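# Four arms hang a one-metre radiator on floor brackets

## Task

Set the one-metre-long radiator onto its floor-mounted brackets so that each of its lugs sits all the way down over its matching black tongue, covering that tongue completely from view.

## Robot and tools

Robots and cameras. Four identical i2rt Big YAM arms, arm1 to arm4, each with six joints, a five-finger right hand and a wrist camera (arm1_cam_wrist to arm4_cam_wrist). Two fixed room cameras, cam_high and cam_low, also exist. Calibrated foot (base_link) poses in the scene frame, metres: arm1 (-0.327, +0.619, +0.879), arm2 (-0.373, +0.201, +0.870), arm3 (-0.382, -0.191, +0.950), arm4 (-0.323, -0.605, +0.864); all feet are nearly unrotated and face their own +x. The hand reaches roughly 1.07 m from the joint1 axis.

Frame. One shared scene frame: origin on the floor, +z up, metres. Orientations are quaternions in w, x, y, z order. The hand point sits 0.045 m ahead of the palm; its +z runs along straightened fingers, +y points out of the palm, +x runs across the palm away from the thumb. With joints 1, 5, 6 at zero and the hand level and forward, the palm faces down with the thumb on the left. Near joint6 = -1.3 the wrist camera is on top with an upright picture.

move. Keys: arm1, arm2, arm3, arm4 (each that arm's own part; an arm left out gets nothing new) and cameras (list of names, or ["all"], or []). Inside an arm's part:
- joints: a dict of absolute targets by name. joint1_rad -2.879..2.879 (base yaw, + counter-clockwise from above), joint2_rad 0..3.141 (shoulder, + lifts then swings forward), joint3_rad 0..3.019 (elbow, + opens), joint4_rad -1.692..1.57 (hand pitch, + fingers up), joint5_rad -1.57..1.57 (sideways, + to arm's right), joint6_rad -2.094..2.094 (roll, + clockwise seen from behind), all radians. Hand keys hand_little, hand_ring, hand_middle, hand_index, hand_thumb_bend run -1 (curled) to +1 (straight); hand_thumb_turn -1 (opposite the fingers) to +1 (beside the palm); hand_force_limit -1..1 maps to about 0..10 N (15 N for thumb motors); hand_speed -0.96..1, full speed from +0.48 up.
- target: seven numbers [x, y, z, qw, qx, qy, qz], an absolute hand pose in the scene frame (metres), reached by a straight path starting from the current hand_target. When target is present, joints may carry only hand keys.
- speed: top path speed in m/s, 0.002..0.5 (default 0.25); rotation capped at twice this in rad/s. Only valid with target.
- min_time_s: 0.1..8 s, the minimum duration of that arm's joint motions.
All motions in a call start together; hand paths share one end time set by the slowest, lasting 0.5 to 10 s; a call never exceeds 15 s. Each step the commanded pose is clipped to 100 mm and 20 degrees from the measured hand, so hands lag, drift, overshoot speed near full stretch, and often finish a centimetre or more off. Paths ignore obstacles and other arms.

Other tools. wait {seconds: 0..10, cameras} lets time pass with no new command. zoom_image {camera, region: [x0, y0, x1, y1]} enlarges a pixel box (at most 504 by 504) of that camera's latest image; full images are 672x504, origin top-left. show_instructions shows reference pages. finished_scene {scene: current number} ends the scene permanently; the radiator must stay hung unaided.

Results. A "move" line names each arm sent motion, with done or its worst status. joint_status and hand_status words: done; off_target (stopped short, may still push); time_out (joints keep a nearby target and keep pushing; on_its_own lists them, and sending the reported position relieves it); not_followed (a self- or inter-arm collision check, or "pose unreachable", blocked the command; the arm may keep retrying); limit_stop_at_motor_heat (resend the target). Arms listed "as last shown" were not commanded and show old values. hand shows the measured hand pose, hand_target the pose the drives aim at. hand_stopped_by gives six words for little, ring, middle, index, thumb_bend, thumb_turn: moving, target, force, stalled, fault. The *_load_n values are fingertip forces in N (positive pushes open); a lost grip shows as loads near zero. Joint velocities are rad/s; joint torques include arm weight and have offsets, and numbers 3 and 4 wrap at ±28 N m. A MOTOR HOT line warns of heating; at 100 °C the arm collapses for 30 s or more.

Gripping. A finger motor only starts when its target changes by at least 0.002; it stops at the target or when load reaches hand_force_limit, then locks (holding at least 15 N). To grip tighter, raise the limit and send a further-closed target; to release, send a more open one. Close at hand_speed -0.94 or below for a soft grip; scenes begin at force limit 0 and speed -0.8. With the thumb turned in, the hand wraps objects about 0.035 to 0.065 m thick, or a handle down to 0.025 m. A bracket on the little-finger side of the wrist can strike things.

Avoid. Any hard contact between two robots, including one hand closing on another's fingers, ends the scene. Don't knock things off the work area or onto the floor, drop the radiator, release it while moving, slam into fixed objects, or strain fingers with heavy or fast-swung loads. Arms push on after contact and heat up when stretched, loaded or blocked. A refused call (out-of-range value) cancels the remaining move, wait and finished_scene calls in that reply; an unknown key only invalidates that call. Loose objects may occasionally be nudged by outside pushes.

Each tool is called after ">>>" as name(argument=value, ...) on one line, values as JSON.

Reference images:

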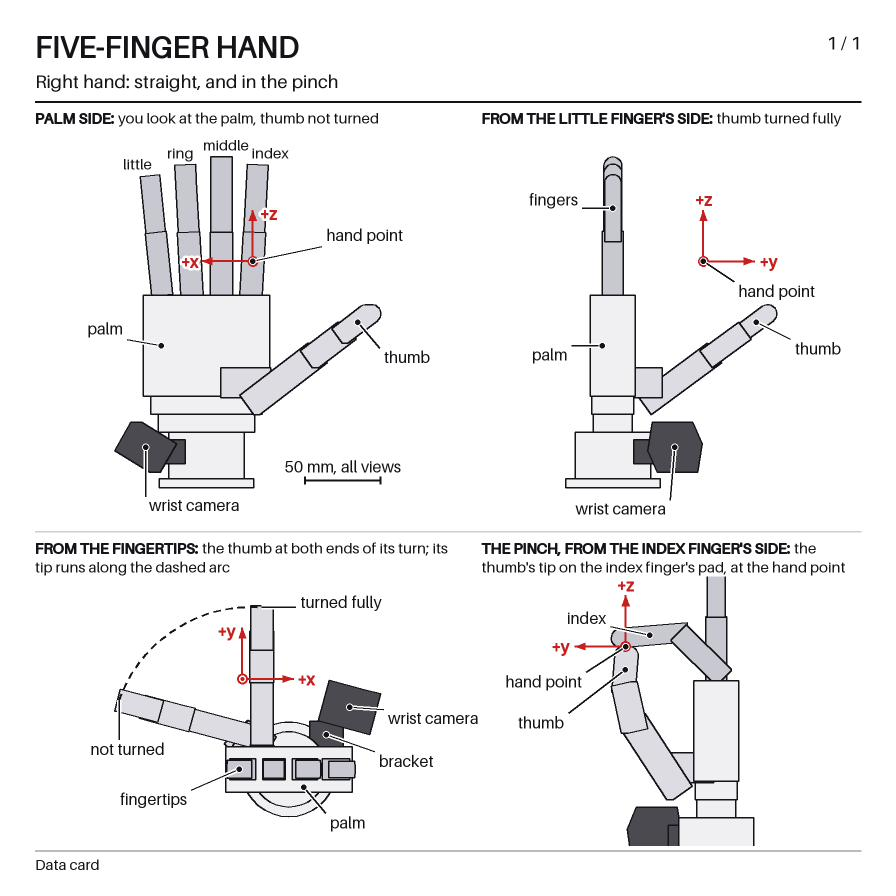

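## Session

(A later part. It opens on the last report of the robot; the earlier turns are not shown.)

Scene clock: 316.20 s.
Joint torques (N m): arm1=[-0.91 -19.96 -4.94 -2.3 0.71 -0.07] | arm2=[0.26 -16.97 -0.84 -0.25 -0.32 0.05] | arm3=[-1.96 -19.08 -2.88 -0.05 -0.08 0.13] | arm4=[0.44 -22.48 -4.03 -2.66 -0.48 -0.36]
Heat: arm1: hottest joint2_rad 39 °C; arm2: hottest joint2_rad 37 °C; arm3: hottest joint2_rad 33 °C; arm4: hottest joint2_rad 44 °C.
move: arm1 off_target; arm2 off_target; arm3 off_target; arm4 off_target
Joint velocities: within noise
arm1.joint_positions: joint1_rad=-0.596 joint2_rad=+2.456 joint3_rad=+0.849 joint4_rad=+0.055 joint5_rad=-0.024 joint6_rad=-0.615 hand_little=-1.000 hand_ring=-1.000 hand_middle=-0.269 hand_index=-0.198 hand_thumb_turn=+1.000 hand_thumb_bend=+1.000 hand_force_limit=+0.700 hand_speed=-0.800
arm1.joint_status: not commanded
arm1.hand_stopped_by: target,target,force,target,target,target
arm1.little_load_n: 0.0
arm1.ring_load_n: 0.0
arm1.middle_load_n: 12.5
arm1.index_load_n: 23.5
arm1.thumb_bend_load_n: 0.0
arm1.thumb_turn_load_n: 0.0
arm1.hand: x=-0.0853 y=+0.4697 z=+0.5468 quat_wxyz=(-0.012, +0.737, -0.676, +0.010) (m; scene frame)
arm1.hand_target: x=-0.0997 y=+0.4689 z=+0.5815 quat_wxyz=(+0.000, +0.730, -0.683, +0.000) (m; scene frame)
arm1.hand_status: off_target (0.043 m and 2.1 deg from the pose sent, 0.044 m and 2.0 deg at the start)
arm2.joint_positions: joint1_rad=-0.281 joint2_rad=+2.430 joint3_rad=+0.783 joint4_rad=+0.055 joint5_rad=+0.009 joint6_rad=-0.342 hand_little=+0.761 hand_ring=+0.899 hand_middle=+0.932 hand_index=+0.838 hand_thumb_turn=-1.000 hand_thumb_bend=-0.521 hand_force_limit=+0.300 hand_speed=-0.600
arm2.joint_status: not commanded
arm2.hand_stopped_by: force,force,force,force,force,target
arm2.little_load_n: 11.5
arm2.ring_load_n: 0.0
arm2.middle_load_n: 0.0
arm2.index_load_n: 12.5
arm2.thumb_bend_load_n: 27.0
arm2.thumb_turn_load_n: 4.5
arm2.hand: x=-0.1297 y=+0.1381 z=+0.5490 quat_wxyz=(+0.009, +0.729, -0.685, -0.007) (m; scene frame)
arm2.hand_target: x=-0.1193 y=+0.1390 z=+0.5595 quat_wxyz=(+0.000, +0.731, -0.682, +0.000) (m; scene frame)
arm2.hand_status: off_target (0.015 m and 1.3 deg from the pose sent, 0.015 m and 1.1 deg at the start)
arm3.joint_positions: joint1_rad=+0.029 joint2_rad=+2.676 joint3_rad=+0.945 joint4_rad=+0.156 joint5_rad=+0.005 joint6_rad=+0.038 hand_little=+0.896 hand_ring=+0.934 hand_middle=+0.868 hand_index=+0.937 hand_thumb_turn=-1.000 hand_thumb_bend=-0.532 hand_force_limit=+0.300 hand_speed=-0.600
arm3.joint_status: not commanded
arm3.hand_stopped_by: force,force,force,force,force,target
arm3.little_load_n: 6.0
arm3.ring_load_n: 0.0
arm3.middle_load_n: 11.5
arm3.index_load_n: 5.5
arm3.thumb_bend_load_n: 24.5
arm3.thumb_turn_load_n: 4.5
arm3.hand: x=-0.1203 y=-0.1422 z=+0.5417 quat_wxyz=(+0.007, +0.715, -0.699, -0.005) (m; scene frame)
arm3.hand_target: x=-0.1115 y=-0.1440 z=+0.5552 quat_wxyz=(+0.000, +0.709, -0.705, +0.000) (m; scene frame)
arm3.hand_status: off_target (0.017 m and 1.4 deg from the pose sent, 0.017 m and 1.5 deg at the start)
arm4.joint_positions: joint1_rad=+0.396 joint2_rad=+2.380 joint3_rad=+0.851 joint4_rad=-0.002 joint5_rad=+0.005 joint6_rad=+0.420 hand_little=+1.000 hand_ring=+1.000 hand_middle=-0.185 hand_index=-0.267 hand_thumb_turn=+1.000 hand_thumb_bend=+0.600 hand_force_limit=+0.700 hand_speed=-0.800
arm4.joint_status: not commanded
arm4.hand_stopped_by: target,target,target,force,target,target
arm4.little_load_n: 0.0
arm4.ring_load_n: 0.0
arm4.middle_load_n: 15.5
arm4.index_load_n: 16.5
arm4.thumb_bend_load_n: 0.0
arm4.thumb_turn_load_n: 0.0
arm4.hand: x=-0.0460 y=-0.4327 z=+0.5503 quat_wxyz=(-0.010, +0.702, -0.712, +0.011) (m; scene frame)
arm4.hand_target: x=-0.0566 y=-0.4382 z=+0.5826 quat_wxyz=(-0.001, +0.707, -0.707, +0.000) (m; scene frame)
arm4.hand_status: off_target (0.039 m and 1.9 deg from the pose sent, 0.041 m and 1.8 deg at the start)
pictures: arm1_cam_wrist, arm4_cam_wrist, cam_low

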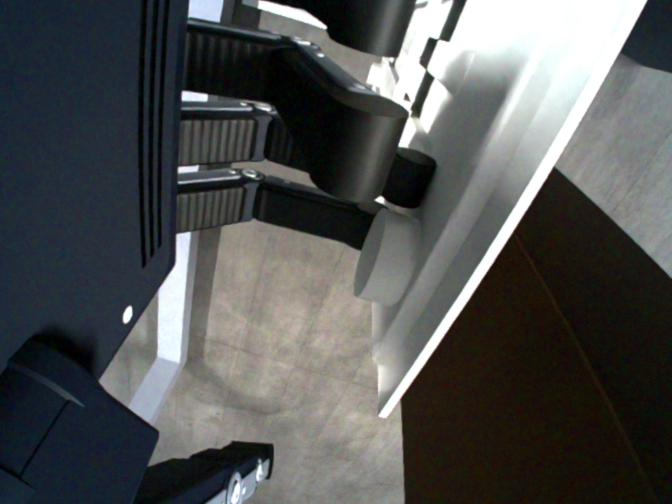

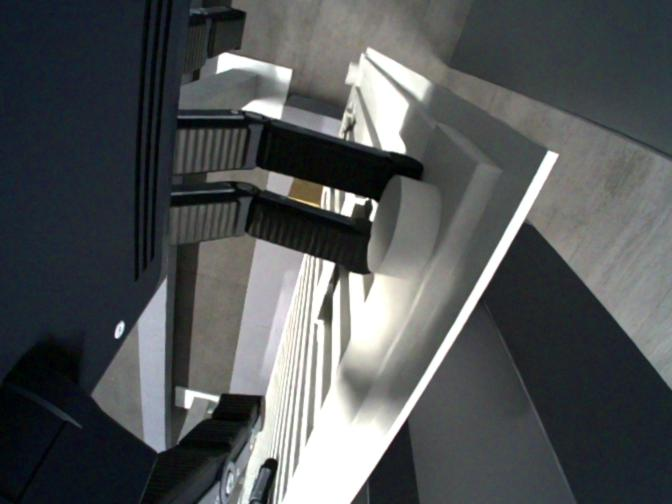

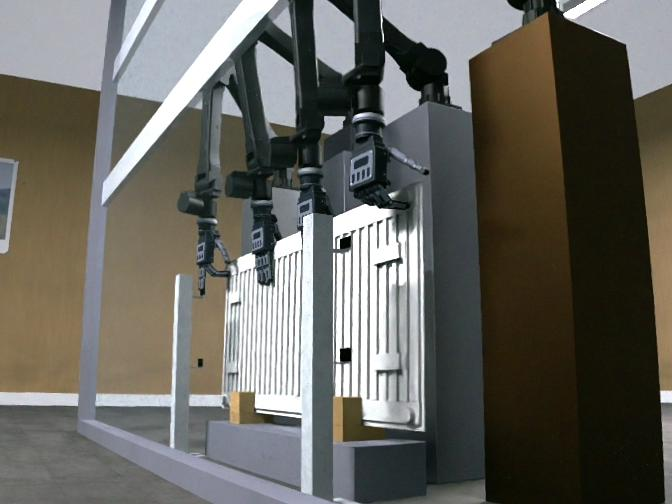

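>>> move(arm1={"target": [-0.099, 0.4675, 0.606, 0, 0.7301, -0.6834, 0], "speed": 0.04}, arm2={"target": [-0.119, 0.139, 0.568, 0, 0.7314, -0.6819, 0], "speed": 0.04}, arm3={"target": [-0.111, -0.144, 0.564, 0, 0.709, -0.7052, 0], "speed": 0.04}, arm4={"target": [-0.056, -0.4385, 0.606, 0, 0.7071, -0.7071, 0], "speed": 0.04}, cameras=["arm1_cam_wrist", "arm4_cam_wrist", "cam_low"])

Scene clock: 317.97 s.
Joint torques (N m): arm1=[-0.91 -11.93 0.1 -0.18 0.09 -0.18] | arm2=[0.21 -18.61 -1.47 -0.72 -0.16 0.04] | arm3=[-1.9 -19.55 -3.22 -0.36 0.19 0.03] | arm4=[0.26 -23.94 -4.4 -3.4 -0.37 -0.4]
Heat: arm1: hottest joint2_rad 39 °C; arm2: hottest joint2_rad 37 °C; arm3: hottest joint2_rad 33 °C; arm4: hottest joint2_rad 44 °C.
move: arm1 done; arm2 off_target; arm3 off_target; arm4 off_target
Joint velocities: within noise
arm1.joint_positions: joint1_rad=-0.600 joint2_rad=+2.282 joint3_rad=+0.764 joint4_rad=-0.053 joint5_rad=-0.006 joint6_rad=-0.609 hand_little=-1.000 hand_ring=-1.000 hand_middle=-0.270 hand_index=-0.119 hand_thumb_turn=+1.000 hand_thumb_bend=+1.000 hand_force_limit=+0.700 hand_speed=-0.800
arm1.joint_status: not commanded
arm1.hand_stopped_by: target,target,force,target,target,target
arm1.little_load_n: 0.0
arm1.ring_load_n: 0.0
arm1.middle_load_n: 0.0
arm1.index_load_n: 0.0
arm1.thumb_bend_load_n: -0.5
arm1.thumb_turn_load_n: 0.0
arm1.hand: x=-0.0952 y=+0.4711 z=+0.6037 quat_wxyz=(-0.001, +0.733, -0.680, +0.002) (m; scene frame)
arm1.hand_target: x=-0.0989 y=+0.4676 z=+0.6060 quat_wxyz=(+0.000, +0.730, -0.683, +0.000) (m; scene frame)
arm1.hand_status: done (0.006 m and 0.6 deg from the pose sent, 0.061 m and 2.2 deg at the start)
arm2.joint_positions: joint1_rad=-0.278 joint2_rad=+2.421 joint3_rad=+0.779 joint4_rad=+0.054 joint5_rad=+0.005 joint6_rad=-0.338 hand_little=+0.760 hand_ring=+0.899 hand_middle=+0.932 hand_index=+0.837 hand_thumb_turn=-1.000 hand_thumb_bend=-0.521 hand_force_limit=+0.300 hand_speed=-0.600
arm2.joint_status: not commanded
arm2.hand_stopped_by: force,force,force,force,force,target
arm2.little_load_n: 6.0
arm2.ring_load_n: 0.0
arm2.middle_load_n: 0.0
arm2.index_load_n: 4.5
arm2.thumb_bend_load_n: 27.0
arm2.thumb_turn_load_n: 5.5
arm2.hand: x=-0.1284 y=+0.1394 z=+0.5515 quat_wxyz=(+0.007, +0.729, -0.685, -0.006) (m; scene frame)
arm2.hand_target: x=-0.1194 y=+0.1390 z=+0.5669 quat_wxyz=(+0.000, +0.731, -0.682, +0.000) (m; scene frame)
arm2.hand_status: off_target (0.019 m and 1.1 deg from the pose sent, 0.022 m and 1.3 deg at the start)
arm3.joint_positions: joint1_rad=+0.029 joint2_rad=+2.658 joint3_rad=+0.935 joint4_rad=+0.156 joint5_rad=-0.002 joint6_rad=+0.048 hand_little=+0.896 hand_ring=+0.934 hand_middle=+0.868 hand_index=+0.936 hand_thumb_turn=-1.000 hand_thumb_bend=-0.532 hand_force_limit=+0.300 hand_speed=-0.600
arm3.joint_status: not commanded
arm3.hand_stopped_by: force,force,force,force,force,target
arm3.little_load_n: 5.5
arm3.ring_load_n: 0.0
arm3.middle_load_n: 4.0
arm3.index_load_n: 0.0
arm3.thumb_bend_load_n: 25.0
arm3.thumb_turn_load_n: 5.5
arm3.hand: x=-0.1169 y=-0.1402 z=+0.5476 quat_wxyz=(+0.002, +0.712, -0.702, -0.005) (m; scene frame)
arm3.hand_target: x=-0.1114 y=-0.1438 z=+0.5630 quat_wxyz=(+0.000, +0.709, -0.705, +0.000) (m; scene frame)
arm3.hand_status: off_target (0.018 m and 0.8 deg from the pose sent, 0.024 m and 1.4 deg at the start)
arm4.joint_positions: joint1_rad=+0.396 joint2_rad=+2.349 joint3_rad=+0.842 joint4_rad=-0.015 joint5_rad=+0.003 joint6_rad=+0.429 hand_little=+1.000 hand_ring=+1.000 hand_middle=-0.185 hand_index=-0.266 hand_thumb_turn=+1.000 hand_thumb_bend=+0.600 hand_force_limit=+0.700 hand_speed=-0.800
arm4.joint_status: not commanded
arm4.hand_stopped_by: target,target,target,force,target,target
arm4.little_load_n: 0.0
arm4.ring_load_n: 0.0
arm4.middle_load_n: 18.5
arm4.index_load_n: 21.0
arm4.thumb_bend_load_n: 0.0
arm4.thumb_turn_load_n: 0.0
arm4.hand: x=-0.0416 y=-0.4297 z=+0.5604 quat_wxyz=(-0.015, +0.699, -0.715, +0.012) (m; scene frame)
arm4.hand_target: x=-0.0566 y=-0.4377 z=+0.5981 quat_wxyz=(-0.001, +0.707, -0.707, +0.000) (m; scene frame)
arm4.hand_status: off_target (0.049 m and 2.5 deg from the pose sent, 0.057 m and 1.9 deg at the start)
pictures: arm1_cam_wrist, arm4_cam_wrist, cam_low

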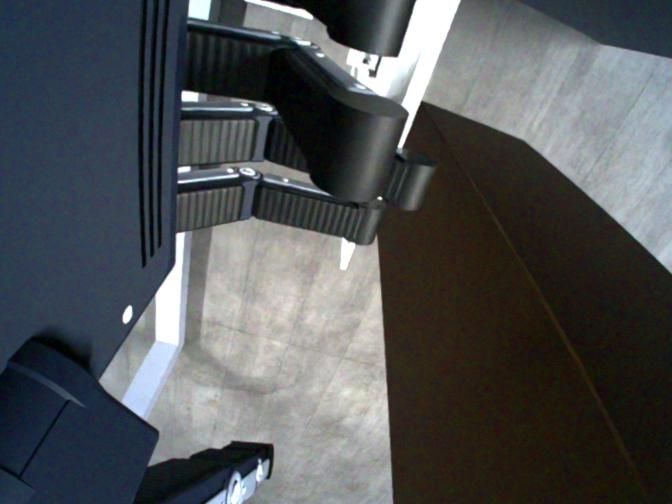

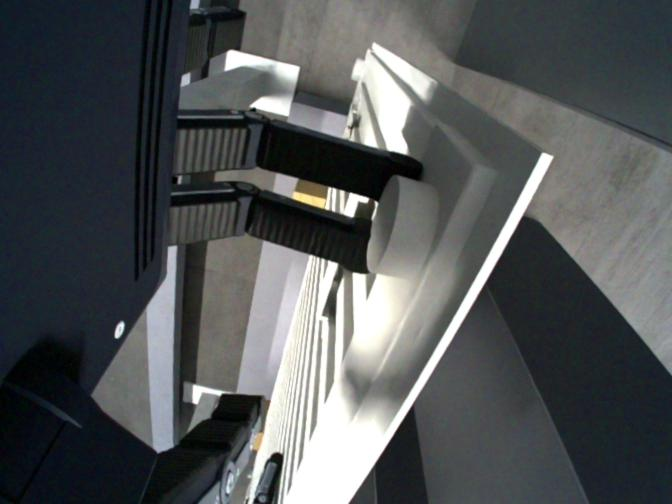

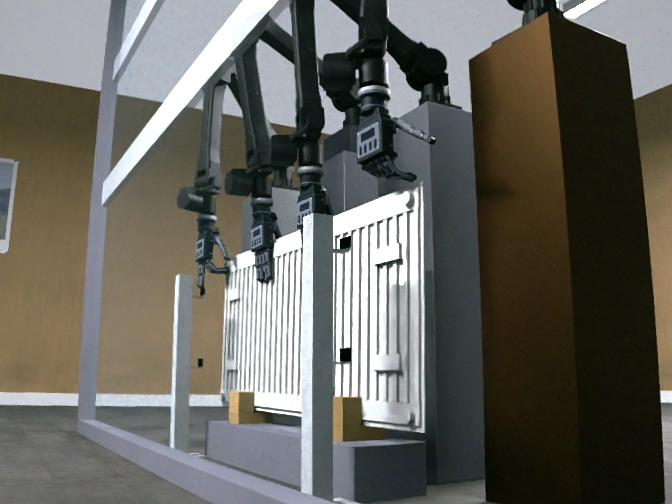

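>>> move(arm1={"target": [-0.045, 0.470, 0.600, 0, 0.7301, -0.6834, 0], "speed": 0.2, "joints": {"hand_index": -0.3, "hand_middle": -0.3, "hand_speed": 0}}, arm2={"target": [-0.119, 0.139, 0.556, 0, 0.7314, -0.6819, 0], "speed": 0.1}, arm3={"target": [-0.111, -0.144, 0.552, 0, 0.709, -0.7052, 0], "speed": 0.1}, arm4={"target": [-0.058, -0.4385, 0.575, 0, 0.7071, -0.7071, 0], "speed": 0.1}, cameras=[])

>>> move(arm1={"target": [-0.048, 0.470, 0.520, 0, 0.7301, -0.6834, 0], "speed": 0.2}, cameras=[])

>>> move(arm1={"target": [-0.084, 0.470, 0.520, 0, 0.7301, -0.6834, 0], "speed": 0.2}, cameras=["arm1_cam_wrist"])

Scene clock: 320.07 s.
Joint torques (N m): arm1=[1.03 -12.34 1.73 -0.17 0.08 -0.03] | arm2=[-0.09 -15.74 -0.09 0.08 -0.13 0.03] | arm3=[-1.96 -16.97 -1.39 -0.01 0.12 0.02] | arm4=[0.91 -18.78 -2.4 -1.55 -0.37 -0.39]
Heat: arm1: hottest joint2_rad 39 °C; arm2: hottest joint2_rad 37 °C; arm3: hottest joint2_rad 33 °C; arm4: hottest joint2_rad 44 °C.
move: arm1 done; arm2 off_target; arm3 done; arm4 off_target
Joint velocities: within noise
arm1.joint_positions: joint1_rad=-0.545 joint2_rad=+2.305 joint3_rad=+0.884 joint4_rad=-0.153 joint5_rad=-0.006 joint6_rad=-0.546 hand_little=-1.000 hand_ring=-1.000 hand_middle=-0.300 hand_index=-0.300 hand_thumb_turn=+1.000 hand_thumb_bend=+1.000 hand_force_limit=+0.700 hand_speed=+0.000
arm1.joint_status: all done
arm1.hand_stopped_by: target,target,target,target,target,target
arm1.little_load_n: 0.0
arm1.ring_load_n: 0.0
arm1.middle_load_n: 0.0
arm1.index_load_n: 0.0
arm1.thumb_bend_load_n: 0.0
arm1.thumb_turn_load_n: 0.0
arm1.hand: x=-0.0488 y=+0.4685 z=+0.6010 quat_wxyz=(-0.001, +0.731, -0.683, +0.001) (m; scene frame)
arm1.hand_target: x=-0.0450 y=+0.4700 z=+0.6000 quat_wxyz=(+0.000, +0.730, -0.683, +0.000) (m; scene frame)
arm1.hand_status: done (0.004 m and 0.2 deg from the pose sent, 0.050 m and 0.6 deg at the start)
arm2.joint_positions: joint1_rad=-0.278 joint2_rad=+2.423 joint3_rad=+0.781 joint4_rad=+0.054 joint5_rad=+0.004 joint6_rad=-0.338 hand_little=+0.760 hand_ring=+0.899 hand_middle=+0.932 hand_index=+0.837 hand_thumb_turn=-1.000 hand_thumb_bend=-0.521 hand_force_limit=+0.300 hand_speed=-0.600
arm2.joint_status: not commanded
arm2.hand_stopped_by: force,force,force,force,force,target
arm2.little_load_n: 6.5
arm2.ring_load_n: 0.0
arm2.middle_load_n: 0.0
arm2.index_load_n: 3.5
arm2.thumb_bend_load_n: 27.5
arm2.thumb_turn_load_n: 5.0
arm2.hand: x=-0.1284 y=+0.1396 z=+0.5509 quat_wxyz=(+0.006, +0.729, -0.685, -0.007) (m; scene frame)
arm2.hand_target: x=-0.1193 y=+0.1390 z=+0.5559 quat_wxyz=(+0.000, +0.731, -0.682, +0.000) (m; scene frame)
arm2.hand_status: off_target (0.011 m and 1.2 deg from the pose sent, 0.011 m and 1.1 deg at the start)
arm3.joint_positions: joint1_rad=+0.029 joint2_rad=+2.662 joint3_rad=+0.935 joint4_rad=+0.158 joint5_rad=+0.000 joint6_rad=+0.048 hand_little=+0.896 hand_ring=+0.934 hand_middle=+0.868 hand_index=+0.936 hand_thumb_turn=-1.000 hand_thumb_bend=-0.532 hand_force_limit=+0.300 hand_speed=-0.600
arm3.joint_status: not commanded
arm3.hand_stopped_by: force,force,force,force,force,target
arm3.little_load_n: 5.0
arm3.ring_load_n: 0.0
arm3.middle_load_n: 4.5
arm3.index_load_n: 0.0
arm3.thumb_bend_load_n: 25.0
arm3.thumb_turn_load_n: 4.0
arm3.hand: x=-0.1184 y=-0.1406 z=+0.5463 quat_wxyz=(+0.003, +0.712, -0.702, -0.005) (m; scene frame)
arm3.hand_target: x=-0.1111 y=-0.1440 z=+0.5519 quat_wxyz=(+0.000, +0.709, -0.705, +0.000) (m; scene frame)
arm3.hand_status: done (0.010 m and 0.8 deg from the pose sent, 0.008 m and 0.8 deg at the start)
arm4.joint_positions: joint1_rad=+0.396 joint2_rad=+2.361 joint3_rad=+0.842 joint4_rad=-0.008 joint5_rad=+0.003 joint6_rad=+0.429 hand_little=+1.000 hand_ring=+1.000 hand_middle=-0.185 hand_index=-0.266 hand_thumb_turn=+1.000 hand_thumb_bend=+0.600 hand_force_limit=+0.700 hand_speed=-0.800
arm4.joint_status: not commanded
arm4.hand_stopped_by: target,target,target,force,target,target
arm4.little_load_n: 0.0
arm4.ring_load_n: 0.0
arm4.middle_load_n: 14.5
arm4.index_load_n: 15.0
arm4.thumb_bend_load_n: -0.5
arm4.thumb_turn_load_n: 0.0
arm4.hand: x=-0.0446 y=-0.4310 z=+0.5565 quat_wxyz=(-0.013, +0.699, -0.715, +0.011) (m; scene frame)
arm4.hand_target: x=-0.0579 y=-0.4381 z=+0.5733 quat_wxyz=(-0.001, +0.707, -0.707, +0.000) (m; scene frame)
arm4.hand_status: off_target (0.024 m and 2.3 deg from the pose sent, 0.024 m and 2.5 deg at the start)
pictures: none
No camera images: "cameras" was empty.

Scene clock: 321.37 s.
Joint torques (N m): arm1=[0.85 -13.39 0.4 0.43 0.07 -0.04] | arm2=[0.03 -16.09 -0.13 -0.01 -0.14 0.02] | arm3=[-1.96 -16.97 -1.37 -0.01 0.11 0.01] | arm4=[0.38 -18.84 -2.37 -1.59 -0.4 -0.4]
Heat: arm1: hottest joint2_rad 39 °C; arm2: hottest joint2_rad 37 °C; arm3: hottest joint2_rad 34 °C; arm4: hottest joint2_rad 44 °C.
move: arm1 done
Joint velocities: within noise
arm1.joint_positions: joint1_rad=-0.545 joint2_rad=+2.543 joint3_rad=+0.992 joint4_rad=-0.043 joint5_rad=-0.006 joint6_rad=-0.546 hand_little=-1.000 hand_ring=-1.000 hand_middle=-0.300 hand_index=-0.300 hand_thumb_turn=+1.000 hand_thumb_bend=+1.000 hand_force_limit=+0.700 hand_speed=+0.000
arm1.joint_status: not commanded
arm1.hand_stopped_by: target,target,target,target,target,target
arm1.little_load_n: 0.0
arm1.ring_load_n: 0.0
arm1.middle_load_n: 0.0
arm1.index_load_n: 0.0
arm1.thumb_bend_load_n: 0.0
arm1.thumb_turn_load_n: 0.0
arm1.hand: x=-0.0558 y=+0.4717 z=+0.5198 quat_wxyz=(+0.002, +0.731, -0.683, -0.009) (m; scene frame)
arm1.hand_target: x=-0.0481 y=+0.4701 z=+0.5201 quat_wxyz=(+0.000, +0.730, -0.683, +0.000) (m; scene frame)
arm1.hand_status: done (0.008 m and 1.0 deg from the pose sent, 0.081 m and 0.2 deg at the start)
arm2, arm3, arm4: as last shown
arm4.ring_load_n: 0.5
arm4.thumb_bend_load_n: 0.0
pictures: none
No camera images: "cameras" was empty.

Scene clock: 322.47 s.
Joint torques (N m): arm1=[-1.08 -12.69 -1.02 0.47 0.18 -0.3] | arm2=[-0.03 -16.03 -0.18 0.05 -0.19 0.03] | arm3=[-1.96 -17.03 -1.39 -0.01 0.12 0.01] | arm4=[1.2 -18.96 -2.41 -1.61 -0.47 -0.41]
Heat: arm1: hottest joint2_rad 39 °C; arm2: hottest joint2_rad 37 °C; arm3: hottest joint2_rad 34 °C; arm4: hottest joint2_rad 44 °C.
move: arm1 done
Joint velocities: within noise
arm1.joint_positions: joint1_rad=-0.568 joint2_rad=+2.543 joint3_rad=+0.923 joint4_rad=+0.040 joint5_rad=-0.008 joint6_rad=-0.570 hand_little=-1.000 hand_ring=-1.000 hand_middle=-0.300 hand_index=-0.300 hand_thumb_turn=+1.000 hand_thumb_bend=+1.000 hand_force_limit=+0.700 hand_speed=+0.000
arm1.joint_status: not commanded
arm1.hand_stopped_by: target,target,target,target,target,target
arm1.little_load_n: 0.5
arm1.ring_load_n: 0.0
arm1.middle_load_n: 0.0
arm1.index_load_n: 0.0
arm1.thumb_bend_load_n: 0.0
arm1.thumb_turn_load_n: 0.0
arm1.hand: x=-0.0796 y=+0.4753 z=+0.5191 quat_wxyz=(-0.001, +0.731, -0.683, -0.003) (m; scene frame)
arm1.hand_target: x=-0.0839 y=+0.4701 z=+0.5200 quat_wxyz=(+0.000, +0.730, -0.683, +0.000) (m; scene frame)
arm1.hand_status: done (0.007 m and 0.3 deg from the pose sent, 0.028 m and 1.0 deg at the start)
arm2, arm3, arm4: as last shown
arm2.joint_positions: joint1_rad=-0.278 joint2_rad=+2.423 joint3_rad=+0.781 joint4_rad=+0.054 joint5_rad=+0.005 joint6_rad=-0.338 hand_little=+0.760 hand_ring=+0.899 hand_middle=+0.932 hand_index=+0.837 hand_thumb_turn=-1.000 hand_thumb_bend=-0.521 hand_force_limit=+0.300 hand_speed=-0.600
arm2.hand: x=-0.1280 y=+0.1393 z=+0.5508 quat_wxyz=(+0.007, +0.728, -0.685, -0.006) (m; scene frame)
arm2.hand_target: x=-0.1190 y=+0.1389 z=+0.5559 quat_wxyz=(+0.000, +0.731, -0.682, +0.000) (m; scene frame)
arm3.joint_positions: joint1_rad=+0.029 joint2_rad=+2.663 joint3_rad=+0.935 joint4_rad=+0.158 joint5_rad=+0.000 joint6_rad=+0.049 hand_little=+0.896 hand_ring=+0.934 hand_middle=+0.868 hand_index=+0.936 hand_thumb_turn=-1.000 hand_thumb_bend=-0.532 hand_force_limit=+0.300 hand_speed=-0.600
arm3.little_load_n: 5.5
arm3.thumb_turn_load_n: 3.5
arm3.hand: x=-0.1188 y=-0.1406 z=+0.5461 quat_wxyz=(+0.003, +0.712, -0.702, -0.005) (m; scene frame)
arm3.hand_target: x=-0.1112 y=-0.1440 z=+0.5518 quat_wxyz=(+0.000, +0.709, -0.705, +0.000) (m; scene frame)
arm4.joint_positions: joint1_rad=+0.396 joint2_rad=+2.362 joint3_rad=+0.842 joint4_rad=-0.007 joint5_rad=+0.003 joint6_rad=+0.429 hand_little=+1.000 hand_ring=+1.000 hand_middle=-0.185 hand_index=-0.266 hand_thumb_turn=+1.000 hand_thumb_bend=+0.600 hand_force_limit=+0.700 hand_speed=-0.800
arm4.ring_load_n: 0.0
arm4.hand: x=-0.0447 y=-0.4312 z=+0.5562 quat_wxyz=(-0.013, +0.699, -0.715, +0.011) (m; scene frame)
pictures: arm1_cam_wrist

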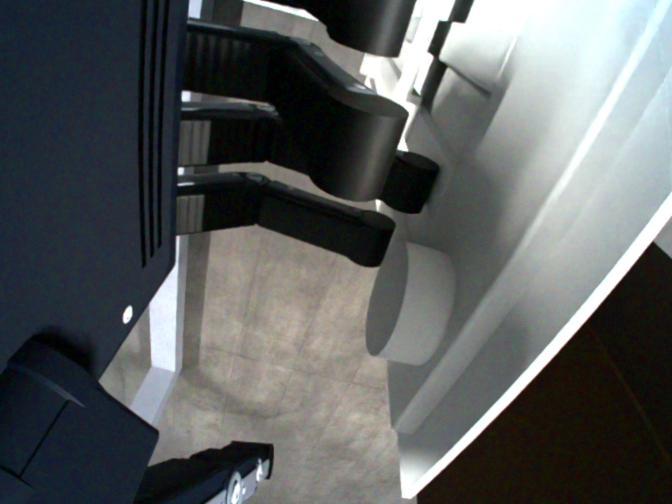

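>>> move(arm1={"target": [-0.108, 0.473, 0.520, 0, 0.7301, -0.6834, 0], "speed": 0.1}, cameras=[])

>>> move(arm1={"target": [-0.108, 0.473, 0.560, 0, 0.7301, -0.6834, 0], "speed": 0.1}, cameras=["arm1_cam_wrist", "cam_low"])

Scene clock: 324.10 s.
Joint torques (N m): arm1=[-2.14 -11.99 -2.61 0.14 0.53 -0.46] | arm2=[0.09 -15.79 -0.21 0.05 -0.19 0.04] | arm3=[-1.96 -17.03 -1.39 -0.01 0.11 0.01] | arm4=[0.56 -18.32 -2.44 -1.74 -0.41 -0.4]
Heat: arm1: hottest joint2_rad 39 °C; arm2: hottest joint2_rad 36 °C; arm3: hottest joint2_rad 34 °C; arm4: hottest joint2_rad 44 °C.
move: arm1 off_target
Joint velocities: within noise
arm1.joint_positions: joint1_rad=-0.579 joint2_rad=+2.541 joint3_rad=+0.886 joint4_rad=+0.110 joint5_rad=-0.020 joint6_rad=-0.580 hand_little=-1.000 hand_ring=-1.000 hand_middle=-0.300 hand_index=-0.300 hand_thumb_turn=+1.000 hand_thumb_bend=+1.000 hand_force_limit=+0.700 hand_speed=+0.000
arm1.joint_status: not commanded
arm1.hand_stopped_by: target,target,target,target,target,target
arm1.little_load_n: 0.0
arm1.ring_load_n: 0.0
arm1.middle_load_n: -3.5
arm1.index_load_n: 0.0
arm1.thumb_bend_load_n: 0.0
arm1.thumb_turn_load_n: 0.0
arm1.hand: x=-0.0837 y=+0.4759 z=+0.5182 quat_wxyz=(-0.011, +0.731, -0.682, +0.013) (m; scene frame)
arm1.hand_target: x=-0.1074 y=+0.4743 z=+0.5201 quat_wxyz=(+0.000, +0.730, -0.683, -0.001) (m; scene frame)
arm1.hand_status: off_target (0.025 m and 2.0 deg from the pose sent, 0.028 m and 0.4 deg at the start)
arm2, arm3, arm4: as last shown
arm2.joint_positions: joint1_rad=-0.278 joint2_rad=+2.424 joint3_rad=+0.781 joint4_rad=+0.054 joint5_rad=+0.006 joint6_rad=-0.338 hand_little=+0.760 hand_ring=+0.899 hand_middle=+0.932 hand_index=+0.837 hand_thumb_turn=-1.000 hand_thumb_bend=-0.521 hand_force_limit=+0.300 hand_speed=-0.600
arm2.little_load_n: 9.0
arm2.index_load_n: 6.5
arm2.thumb_bend_load_n: 28.0
arm2.hand: x=-0.1282 y=+0.1393 z=+0.5507 quat_wxyz=(+0.007, +0.728, -0.685, -0.006) (m; scene frame)
arm2.hand_target: x=-0.1191 y=+0.1389 z=+0.5559 quat_wxyz=(+0.000, +0.731, -0.682, +0.000) (m; scene frame)
arm3.little_load_n: 6.5
arm3.middle_load_n: 6.5
arm3.thumb_turn_load_n: 4.0
arm3.hand_target: x=-0.1111 y=-0.1440 z=+0.5519 quat_wxyz=(+0.000, +0.709, -0.705, +0.000) (m; scene frame)
arm4.index_load_n: 14.5
pictures: none
No camera images: "cameras" was empty.

Scene clock: 325.07 s.
Joint torques (N m): arm1=[-1.9 -16.03 -4.14 -1.44 0.54 -0.33] | arm2=[0.26 -15.79 -0.16 0.05 -0.25 0.02] | arm3=[-1.96 -17.26 -1.46 -0.09 0.11 0.03] | arm4=[0.97 -18.9 -2.44 -1.69 -0.51 -0.42]
Heat: arm1: hottest joint2_rad 39 °C; arm2: hottest joint2_rad 36 °C; arm3: hottest joint2_rad 34 °C; arm4: hottest joint2_rad 44 °C.
move: arm1 off_target
Joint velocities: within noise
arm1.joint_positions: joint1_rad=-0.586 joint2_rad=+2.479 joint3_rad=+0.845 joint4_rad=+0.102 joint5_rad=-0.020 joint6_rad=-0.592 hand_little=-1.000 hand_ring=-1.000 hand_middle=-0.300 hand_index=-0.298 hand_thumb_turn=+1.000 hand_thumb_bend=+1.000 hand_force_limit=+0.700 hand_speed=+0.000
arm1.joint_status: not commanded
arm1.hand_stopped_by: target,target,target,target,target,target
arm1.little_load_n: 0.0
arm1.ring_load_n: 0.5
arm1.middle_load_n: 1.0
arm1.index_load_n: 19.0
arm1.thumb_bend_load_n: 0.0
arm1.thumb_turn_load_n: 0.0
arm1.hand: x=-0.0841 y=+0.4731 z=+0.5382 quat_wxyz=(-0.013, +0.732, -0.680, +0.020) (m; scene frame)
arm1.hand_target: x=-0.1074 y=+0.4742 z=+0.5575 quat_wxyz=(+0.000, +0.730, -0.683, +0.000) (m; scene frame)
arm1.hand_status: off_target (0.032 m and 2.7 deg from the pose sent, 0.049 m and 2.0 deg at the start)
arm2, arm3, arm4: as last shown
arm2.joint_positions: joint1_rad=-0.279 joint2_rad=+2.424 joint3_rad=+0.781 joint4_rad=+0.054 joint5_rad=+0.007 joint6_rad=-0.338 hand_little=+0.760 hand_ring=+0.899 hand_middle=+0.932 hand_index=+0.837 hand_thumb_turn=-1.000 hand_thumb_bend=-0.521 hand_force_limit=+0.300 hand_speed=-0.600
arm2.little_load_n: 10.5
arm2.index_load_n: 7.0
arm2.thumb_bend_load_n: 27.5
arm2.thumb_turn_load_n: 4.0
arm2.hand: x=-0.1287 y=+0.1388 z=+0.5505 quat_wxyz=(+0.008, +0.728, -0.685, -0.006) (m; scene frame)
arm2.hand_target: x=-0.1191 y=+0.1390 z=+0.5559 quat_wxyz=(+0.000, +0.731, -0.682, +0.000) (m; scene frame)
arm3.joint_positions: joint1_rad=+0.029 joint2_rad=+2.665 joint3_rad=+0.936 joint4_rad=+0.160 joint5_rad=+0.000 joint6_rad=+0.047 hand_little=+0.896 hand_ring=+0.934 hand_middle=+0.868 hand_index=+0.936 hand_thumb_turn=-1.000 hand_thumb_bend=-0.532 hand_force_limit=+0.300 hand_speed=-0.600
arm3.little_load_n: 7.0
arm3.middle_load_n: 7.5
arm3.index_load_n: 0.5
arm3.thumb_turn_load_n: 3.0
arm3.hand: x=-0.1191 y=-0.1407 z=+0.5454 quat_wxyz=(+0.003, +0.712, -0.702, -0.005) (m; scene frame)
arm3.hand_target: x=-0.1109 y=-0.1440 z=+0.5518 quat_wxyz=(+0.000, +0.709, -0.705, +0.000) (m; scene frame)
arm4.joint_positions: joint1_rad=+0.396 joint2_rad=+2.365 joint3_rad=+0.842 joint4_rad=-0.004 joint5_rad=+0.006 joint6_rad=+0.429 hand_little=+1.000 hand_ring=+1.000 hand_middle=-0.185 hand_index=-0.266 hand_thumb_turn=+1.000 hand_thumb_bend=+0.600 hand_force_limit=+0.700 hand_speed=-0.800
arm4.middle_load_n: 15.5
arm4.index_load_n: 15.5
arm4.hand: x=-0.0451 y=-0.4319 z=+0.5549 quat_wxyz=(-0.012, +0.699, -0.715, +0.012) (m; scene frame)
arm4.hand_target: x=-0.0580 y=-0.4382 z=+0.5732 quat_wxyz=(+0.000, +0.707, -0.707, +0.000) (m; scene frame)
pictures: arm1_cam_wrist, cam_low

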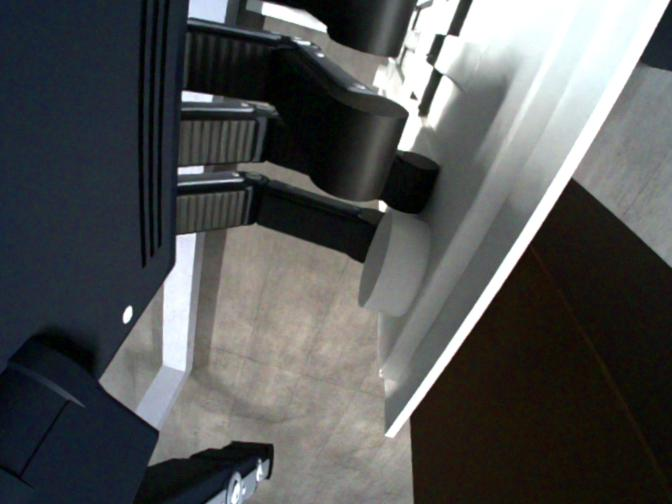

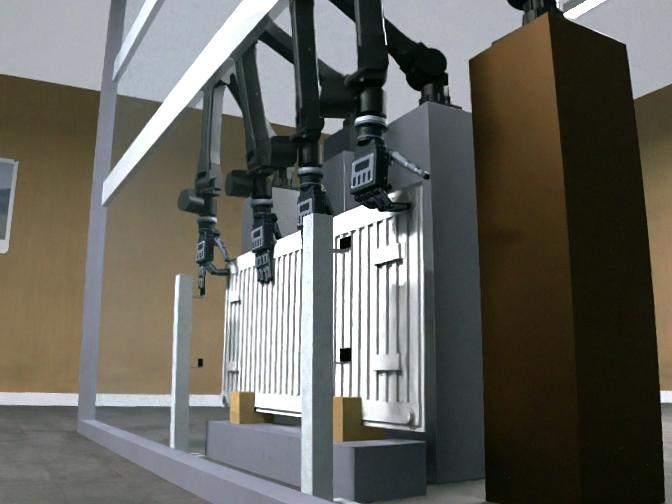

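>>> move(arm1={"target": [-0.106, 0.477, 0.525, 0, 0.7301, -0.6834, 0], "speed": 0.1}, cameras=[])

>>> move(arm1={"target": [-0.106, 0.479, 0.560, 0, 0.7301, -0.6834, 0], "speed": 0.1}, cameras=[])

>>> move(arm1={"joints": {"hand_middle": -0.5, "hand_force_limit": 1, "hand_speed": -0.8}}, cameras=["arm1_cam_wrist"])

Scene clock: 326.57 s.
Joint torques (N m): arm1=[-0.67 -9.88 -1.22 0.16 0.45 -0.19] | arm2=[0.32 -15.91 -0.18 0.03 -0.21 0.01] | arm3=[-1.96 -17.26 -1.46 -0.09 0.12 0.03] | arm4=[0.91 -18.84 -2.41 -1.87 -0.54 -0.42]
Heat: arm1: hottest joint2_rad 39 °C; arm2: hottest joint2_rad 36 °C; arm3: hottest joint2_rad 34 °C; arm4: hottest joint2_rad 43 °C.
move: arm1 off_target
Joint velocities: within noise
arm1.joint_positions: joint1_rad=-0.586 joint2_rad=+2.496 joint3_rad=+0.857 joint4_rad=+0.105 joint5_rad=-0.017 joint6_rad=-0.592 hand_little=-1.000 hand_ring=-1.000 hand_middle=-0.300 hand_index=-0.300 hand_thumb_turn=+1.000 hand_thumb_bend=+1.000 hand_force_limit=+0.700 hand_speed=+0.000
arm1.joint_status: not commanded
arm1.hand_stopped_by: target,target,target,target,target,target
arm1.little_load_n: 0.0
arm1.ring_load_n: 0.0
arm1.middle_load_n: -3.5
arm1.index_load_n: 0.0
arm1.thumb_bend_load_n: 0.0
arm1.thumb_turn_load_n: 0.0
arm1.hand: x=-0.0840 y=+0.4724 z=+0.5327 quat_wxyz=(-0.011, +0.732, -0.680, +0.019) (m; scene frame)
arm1.hand_target: x=-0.1056 y=+0.4775 z=+0.5260 quat_wxyz=(+0.000, +0.730, -0.683, +0.000) (m; scene frame)
arm1.hand_status: off_target (0.024 m and 2.6 deg from the pose sent, 0.026 m and 2.7 deg at the start)
arm2, arm3, arm4: as last shown
arm2.little_load_n: 10.0
arm2.thumb_bend_load_n: 28.0
arm2.thumb_turn_load_n: 4.5
arm2.hand: x=-0.1287 y=+0.1389 z=+0.5505 quat_wxyz=(+0.008, +0.728, -0.685, -0.006) (m; scene frame)
arm2.hand_target: x=-0.1190 y=+0.1390 z=+0.5559 quat_wxyz=(+0.000, +0.731, -0.682, +0.000) (m; scene frame)
arm3.little_load_n: 6.0
arm3.middle_load_n: 7.0
arm3.thumb_turn_load_n: 3.5
arm4.middle_load_n: 15.0
arm4.index_load_n: 15.0
pictures: none
No camera images: "cameras" was empty.

Scene clock: 327.53 s.
Joint torques (N m): arm1=[-0.26 -16.03 -4.38 -1.48 0.44 -0.11] | arm2=[0.32 -15.85 -0.14 0.05 -0.23 0.04] | arm3=[-1.96 -17.26 -1.46 -0.1 0.11 0.03] | arm4=[0.85 -18.96 -2.45 -1.72 -0.52 -0.42]
Heat: arm1: hottest joint2_rad 39 °C; arm2: hottest joint2_rad 36 °C; arm3: hottest joint2_rad 34 °C; arm4: hottest joint2_rad 43 °C.
move: arm1 off_target
Joint velocities: within noise
arm1.joint_positions: joint1_rad=-0.586 joint2_rad=+2.481 joint3_rad=+0.846 joint4_rad=+0.104 joint5_rad=-0.017 joint6_rad=-0.592 hand_little=-1.000 hand_ring=-1.000 hand_middle=-0.300 hand_index=-0.299 hand_thumb_turn=+1.000 hand_thumb_bend=+1.000 hand_force_limit=+0.700 hand_speed=+0.000
arm1.joint_status: not commanded
arm1.hand_stopped_by: target,target,target,target,target,target
arm1.little_load_n: 0.0
arm1.ring_load_n: 0.0
arm1.middle_load_n: 3.5
arm1.index_load_n: 14.5
arm1.thumb_bend_load_n: 0.0
arm1.thumb_turn_load_n: 0.0
arm1.hand: x=-0.0842 y=+0.4725 z=+0.5375 quat_wxyz=(-0.011, +0.732, -0.680, +0.021) (m; scene frame)
arm1.hand_target: x=-0.1056 y=+0.4794 z=+0.5574 quat_wxyz=(+0.000, +0.730, -0.683, +0.000) (m; scene frame)
arm1.hand_status: off_target (0.032 m and 2.7 deg from the pose sent, 0.036 m and 2.5 deg at the start)
arm2, arm3, arm4: as last shown
arm2.little_load_n: 10.5
arm2.thumb_bend_load_n: 27.5
arm2.thumb_turn_load_n: 4.0
arm3.little_load_n: 6.5
arm4.index_load_n: 15.5
pictures: none
No camera images: "cameras" was empty.

Scene clock: 328.13 s.
Joint torques (N m): arm1=[-0.26 -16.03 -4.38 -1.51 0.44 -0.11] | arm2=[0.21 -15.79 -0.18 0.01 -0.24 0.03] | arm3=[-1.96 -17.26 -1.46 -0.09 0.11 0.03] | arm4=[0.56 -18.43 -2.28 -1.8 -0.52 -0.42]
Heat: arm1: hottest joint2_rad 39 °C; arm2: hottest joint2_rad 36 °C; arm3: hottest joint2_rad 34 °C; arm4: hottest joint2_rad 43 °C.
move: arm1 off_target
Joint velocities: within noise
arm1.joint_positions: joint1_rad=-0.586 joint2_rad=+2.481 joint3_rad=+0.846 joint4_rad=+0.104 joint5_rad=-0.017 joint6_rad=-0.593 hand_little=-1.000 hand_ring=-1.000 hand_middle=-0.387 hand_index=-0.299 hand_thumb_turn=+1.000 hand_thumb_bend=+1.000 hand_force_limit=+1.000 hand_speed=-0.800
arm1.joint_status: hand_middle off_target (ended at -0.387, target -0.500); the others done
arm1.hand_stopped_by: target,target,force,target,target,target
arm1.little_load_n: 0.0
arm1.ring_load_n: 0.0
arm1.middle_load_n: 12.5
arm1.index_load_n: 12.0
arm1.thumb_bend_load_n: 0.0
arm1.thumb_turn_load_n: 0.0
arm1.hand: x=-0.0842 y=+0.4725 z=+0.5375 quat_wxyz=(-0.012, +0.733, -0.680, +0.021) (m; scene frame)
arm1.hand_target: x=-0.1056 y=+0.4794 z=+0.5574 quat_wxyz=(+0.000, +0.730, -0.683, +0.000) (m; scene frame)
arm1.hand_status: not commanded
arm2, arm3, arm4: as last shown
arm2.thumb_bend_load_n: 28.0
arm2.thumb_turn_load_n: 4.5
arm3.thumb_turn_load_n: 3.0
arm4.middle_load_n: 15.5
pictures: arm1_cam_wrist

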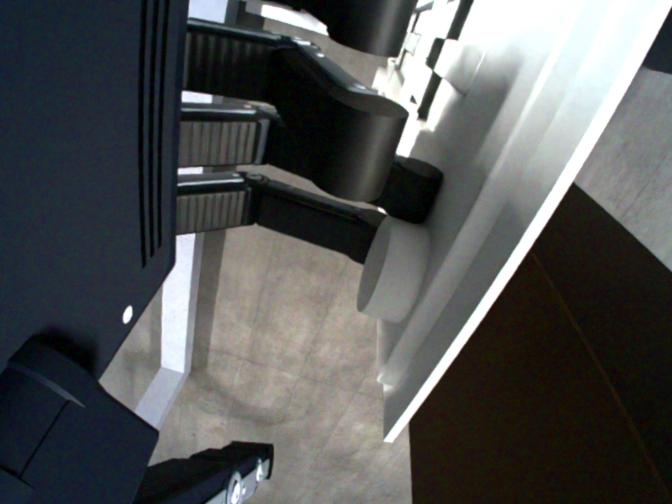

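>>> move(arm1={"target": [-0.106, 0.477, 0.588, 0, 0.7301, -0.6834, 0], "speed": 0.04}, arm2={"target": [-0.119, 0.139, 0.572, 0, 0.7314, -0.6819, 0], "speed": 0.04}, arm3={"target": [-0.111, -0.144, 0.568, 0, 0.709, -0.7052, 0], "speed": 0.04}, arm4={"target": [-0.058, -0.4385, 0.590, 0, 0.7071, -0.7071, 0], "speed": 0.04}, cameras=["arm1_cam_wrist"])

Scene clock: 330.07 s.
Joint torques (N m): arm1=[-0.73 -20.95 -6.23 -2.66 0.38 -0.02] | arm2=[-0.09 -19.43 -1.57 -0.9 -0.26 0.09] | arm3=[-1.9 -20.95 -3.84 -0.62 0.11 0.07] | arm4=[0.32 -21.83 -3.73 -2.59 -0.44 -0.43]
Heat: arm1: hottest joint2_rad 39 °C; arm2: hottest joint2_rad 36 °C; arm3: hottest joint2_rad 34 °C; arm4: hottest joint2_rad 43 °C.
move: arm1 off_target; arm2 off_target; arm3 off_target; arm4 off_target
Joint velocities: within noise
arm1.joint_positions: joint1_rad=-0.586 joint2_rad=+2.476 joint3_rad=+0.836 joint4_rad=+0.101 joint5_rad=-0.015 joint6_rad=-0.607 hand_little=-1.000 hand_ring=-1.000 hand_middle=-0.387 hand_index=-0.298 hand_thumb_turn=+1.000 hand_thumb_bend=+1.000 hand_force_limit=+1.000 hand_speed=-0.800
arm1.joint_status: not commanded
arm1.hand_stopped_by: target,target,force,target,target,target
arm1.little_load_n: 0.0
arm1.ring_load_n: 0.0
arm1.middle_load_n: 17.0
arm1.index_load_n: 24.0
arm1.thumb_bend_load_n: 0.0
arm1.thumb_turn_load_n: 0.0
arm1.hand: x=-0.0894 y=+0.4738 z=+0.5398 quat_wxyz=(-0.009, +0.737, -0.675, +0.017) (m; scene frame)
arm1.hand_target: x=-0.1068 y=+0.4783 z=+0.5792 quat_wxyz=(+0.000, +0.730, -0.683, +0.000) (m; scene frame)
arm1.hand_status: off_target (0.051 m and 2.5 deg from the pose sent, 0.055 m and 2.7 deg at the start)
arm2.joint_positions: joint1_rad=-0.280 joint2_rad=+2.424 joint3_rad=+0.775 joint4_rad=+0.054 joint5_rad=+0.007 joint6_rad=-0.343 hand_little=+0.760 hand_ring=+0.899 hand_middle=+0.932 hand_index=+0.837 hand_thumb_turn=-1.000 hand_thumb_bend=-0.521 hand_force_limit=+0.300 hand_speed=-0.600
arm2.joint_status: not commanded
arm2.hand_stopped_by: force,force,force,force,force,target
arm2.little_load_n: 12.0
arm2.ring_load_n: 0.0
arm2.middle_load_n: 0.0
arm2.index_load_n: 8.0
arm2.thumb_bend_load_n: 27.5
arm2.thumb_turn_load_n: 4.0
arm2.hand: x=-0.1328 y=+0.1395 z=+0.5514 quat_wxyz=(+0.009, +0.730, -0.683, -0.009) (m; scene frame)
arm2.hand_target: x=-0.1199 y=+0.1391 z=+0.5703 quat_wxyz=(+0.000, +0.732, -0.682, +0.000) (m; scene frame)
arm2.hand_status: off_target (0.025 m and 1.5 deg from the pose sent, 0.024 m and 1.2 deg at the start)
arm3.joint_positions: joint1_rad=+0.029 joint2_rad=+2.665 joint3_rad=+0.934 joint4_rad=+0.160 joint5_rad=+0.000 joint6_rad=+0.044 hand_little=+0.896 hand_ring=+0.934 hand_middle=+0.868 hand_index=+0.936 hand_thumb_turn=-1.000 hand_thumb_bend=-0.532 hand_force_limit=+0.300 hand_speed=-0.600
arm3.joint_status: not commanded
arm3.hand_stopped_by: force,force,force,force,force,target
arm3.little_load_n: 7.0
arm3.ring_load_n: 0.0
arm3.middle_load_n: 7.0
arm3.index_load_n: 0.0
arm3.thumb_bend_load_n: 25.0
arm3.thumb_turn_load_n: 3.0
arm3.hand: x=-0.1204 y=-0.1409 z=+0.5456 quat_wxyz=(+0.004, +0.713, -0.701, -0.005) (m; scene frame)
arm3.hand_target: x=-0.1116 y=-0.1438 z=+0.5662 quat_wxyz=(+0.000, +0.709, -0.705, +0.000) (m; scene frame)
arm3.hand_status: off_target (0.024 m and 1.0 deg from the pose sent, 0.024 m and 0.9 deg at the start)
arm4.joint_positions: joint1_rad=+0.396 joint2_rad=+2.365 joint3_rad=+0.842 joint4_rad=-0.004 joint5_rad=+0.004 joint6_rad=+0.429 hand_little=+1.000 hand_ring=+1.000 hand_middle=-0.185 hand_index=-0.266 hand_thumb_turn=+1.000 hand_thumb_bend=+0.600 hand_force_limit=+0.700 hand_speed=-0.800
arm4.joint_status: not commanded
arm4.hand_stopped_by: target,target,target,force,target,target
arm4.little_load_n: 0.0
arm4.ring_load_n: 0.0
arm4.middle_load_n: 16.5
arm4.index_load_n: 17.0
arm4.thumb_bend_load_n: 0.0
arm4.thumb_turn_load_n: 0.0
arm4.hand: x=-0.0451 y=-0.4315 z=+0.5551 quat_wxyz=(-0.013, +0.699, -0.715, +0.011) (m; scene frame)
arm4.hand_target: x=-0.0584 y=-0.4381 z=+0.5851 quat_wxyz=(-0.001, +0.707, -0.707, +0.000) (m; scene frame)
arm4.hand_status: off_target (0.038 m and 2.3 deg from the pose sent, 0.038 m and 2.3 deg at the start)
pictures: arm1_cam_wrist

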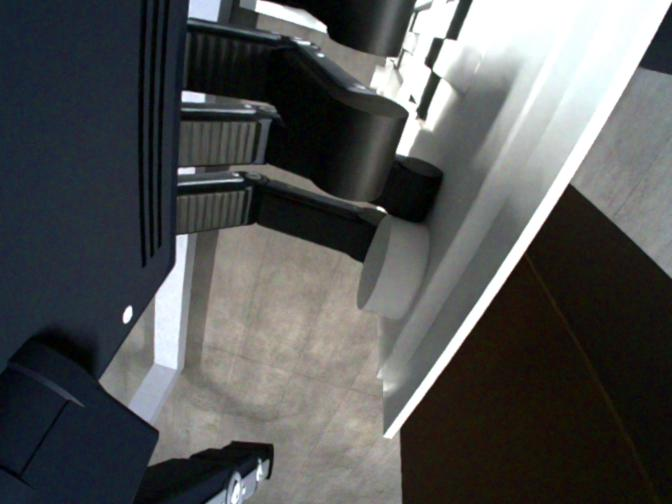

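>>> move(arm1={"target": [-0.106, 0.479, 0.593, 0, 0.7301, -0.6834, 0], "speed": 0.03}, arm2={"target": [-0.119, 0.139, 0.580, 0, 0.7314, -0.6819, 0], "speed": 0.03}, arm3={"target": [-0.111, -0.144, 0.576, 0, 0.709, -0.7052, 0], "speed": 0.03}, arm4={"target": [-0.058, -0.4385, 0.603, 0, 0.7071, -0.7071, 0], "speed": 0.03}, cameras=["arm1_cam_wrist", "arm4_cam_wrist", "cam_low"])

Scene clock: 331.80 s.
Joint torques (N m): arm1=[-0.44 -20.54 -5.86 -2.65 0.35 0.04] | arm2=[0.03 -19.6 -1.58 -0.87 -0.29 0.09] | arm3=[-1.85 -21.01 -3.74 -0.73 0.11 0.07] | arm4=[0.91 -22.95 -4.04 -3.08 -0.52 -0.46]
Heat: arm1: hottest joint2_rad 39 °C; arm2: hottest joint2_rad 36 °C; arm3: hottest joint2_rad 34 °C; arm4: hottest joint2_rad 43 °C.
move: arm1 off_target; arm2 off_target; arm3 off_target; arm4 off_target
Joint velocities: within noise
arm1.joint_positions: joint1_rad=-0.587 joint2_rad=+2.456 joint3_rad=+0.823 joint4_rad=+0.092 joint5_rad=-0.013 joint6_rad=-0.608 hand_little=-1.000 hand_ring=-1.000 hand_middle=-0.387 hand_index=-0.298 hand_thumb_turn=+1.000 hand_thumb_bend=+1.000 hand_force_limit=+1.000 hand_speed=-0.800
arm1.joint_status: not commanded
arm1.hand_stopped_by: target,target,force,target,target,target
arm1.little_load_n: 0.0
arm1.ring_load_n: 0.0
arm1.middle_load_n: 17.0
arm1.index_load_n: 23.5
arm1.thumb_bend_load_n: 0.0
arm1.thumb_turn_load_n: 0.0
arm1.hand: x=-0.0907 y=+0.4740 z=+0.5464 quat_wxyz=(-0.009, +0.738, -0.675, +0.016) (m; scene frame)
arm1.hand_target: x=-0.1069 y=+0.4800 z=+0.5846 quat_wxyz=(+0.000, +0.730, -0.683, +0.000) (m; scene frame)
arm1.hand_status: off_target (0.049 m and 2.5 deg from the pose sent, 0.056 m and 2.5 deg at the start)
arm2.joint_positions: joint1_rad=-0.280 joint2_rad=+2.400 joint3_rad=+0.764 joint4_rad=+0.039 joint5_rad=+0.008 joint6_rad=-0.346 hand_little=+0.761 hand_ring=+0.899 hand_middle=+0.932 hand_index=+0.837 hand_thumb_turn=-1.000 hand_thumb_bend=-0.521 hand_force_limit=+0.300 hand_speed=-0.600
arm2.joint_status: not commanded
arm2.hand_stopped_by: force,force,force,force,force,target
arm2.little_load_n: 12.5
arm2.ring_load_n: 0.0
arm2.middle_load_n: 0.0
arm2.index_load_n: 8.5
arm2.thumb_bend_load_n: 27.5
arm2.thumb_turn_load_n: 4.0
arm2.hand: x=-0.1333 y=+0.1393 z=+0.5588 quat_wxyz=(+0.010, +0.731, -0.683, -0.009) (m; scene frame)
arm2.hand_target: x=-0.1199 y=+0.1391 z=+0.5781 quat_wxyz=(+0.000, +0.731, -0.682, +0.000) (m; scene frame)
arm2.hand_status: off_target (0.026 m and 1.6 deg from the pose sent, 0.032 m and 1.5 deg at the start)
arm3.joint_positions: joint1_rad=+0.029 joint2_rad=+2.644 joint3_rad=+0.918 joint4_rad=+0.154 joint5_rad=+0.000 joint6_rad=+0.044 hand_little=+0.896 hand_ring=+0.934 hand_middle=+0.868 hand_index=+0.936 hand_thumb_turn=-1.000 hand_thumb_bend=-0.532 hand_force_limit=+0.300 hand_speed=-0.600
arm3.joint_status: not commanded
arm3.hand_stopped_by: force,force,force,force,force,target
arm3.little_load_n: 7.0
arm3.ring_load_n: 0.0
arm3.middle_load_n: 5.5
arm3.index_load_n: 0.0
arm3.thumb_bend_load_n: 25.0
arm3.thumb_turn_load_n: 3.0
arm3.hand: x=-0.1205 y=-0.1410 z=+0.5532 quat_wxyz=(+0.004, +0.713, -0.701, -0.005) (m; scene frame)
arm3.hand_target: x=-0.1118 y=-0.1438 z=+0.5741 quat_wxyz=(+0.000, +0.709, -0.705, +0.000) (m; scene frame)
arm3.hand_status: off_target (0.025 m and 1.0 deg from the pose sent, 0.032 m and 1.1 deg at the start)
arm4.joint_positions: joint1_rad=+0.396 joint2_rad=+2.339 joint3_rad=+0.833 joint4_rad=-0.018 joint5_rad=+0.006 joint6_rad=+0.429 hand_little=+1.000 hand_ring=+1.000 hand_middle=-0.185 hand_index=-0.266 hand_thumb_turn=+1.000 hand_thumb_bend=+0.600 hand_force_limit=+0.700 hand_speed=-0.800
arm4.joint_status: not commanded
arm4.hand_stopped_by: target,target,target,force,target,target
arm4.little_load_n: 0.0
arm4.ring_load_n: 0.0
arm4.middle_load_n: 17.0
arm4.index_load_n: 17.0
arm4.thumb_bend_load_n: 0.0
arm4.thumb_turn_load_n: 0.0
arm4.hand: x=-0.0434 y=-0.4311 z=+0.5636 quat_wxyz=(-0.014, +0.699, -0.715, +0.013) (m; scene frame)
arm4.hand_target: x=-0.0584 y=-0.4380 z=+0.5968 quat_wxyz=(-0.001, +0.707, -0.707, +0.000) (m; scene frame)
arm4.hand_status: off_target (0.043 m and 2.5 deg from the pose sent, 0.050 m and 2.3 deg at the start)
pictures: arm1_cam_wrist, arm4_cam_wrist, cam_low

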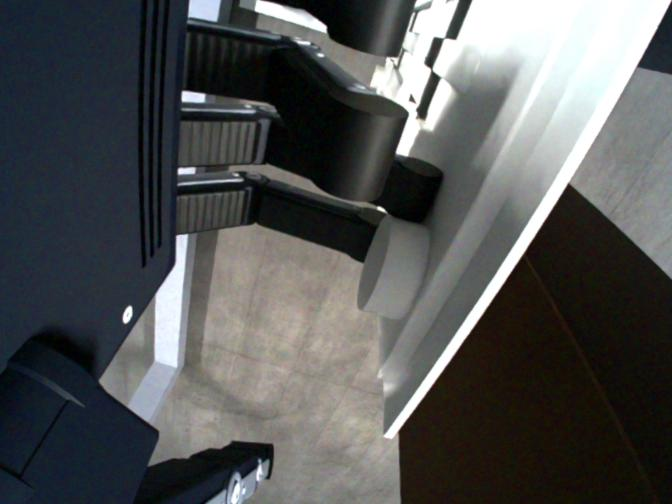

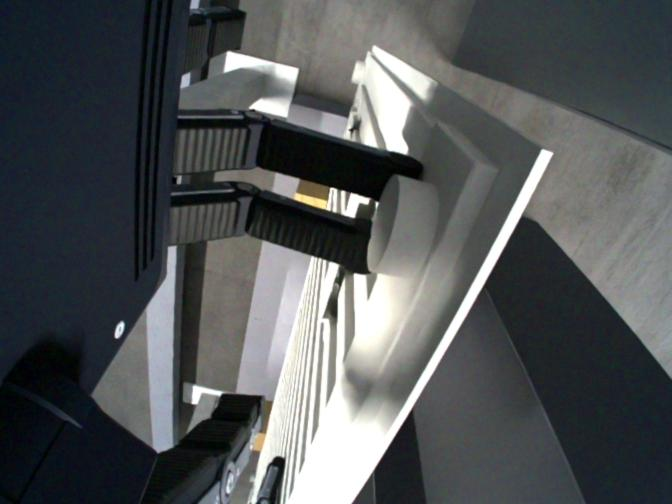

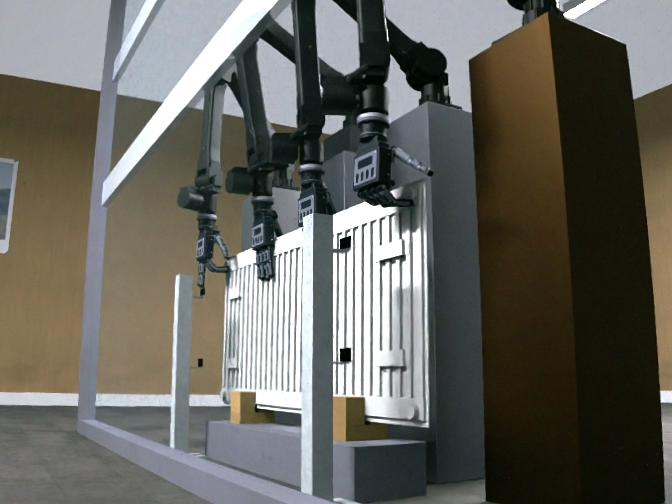

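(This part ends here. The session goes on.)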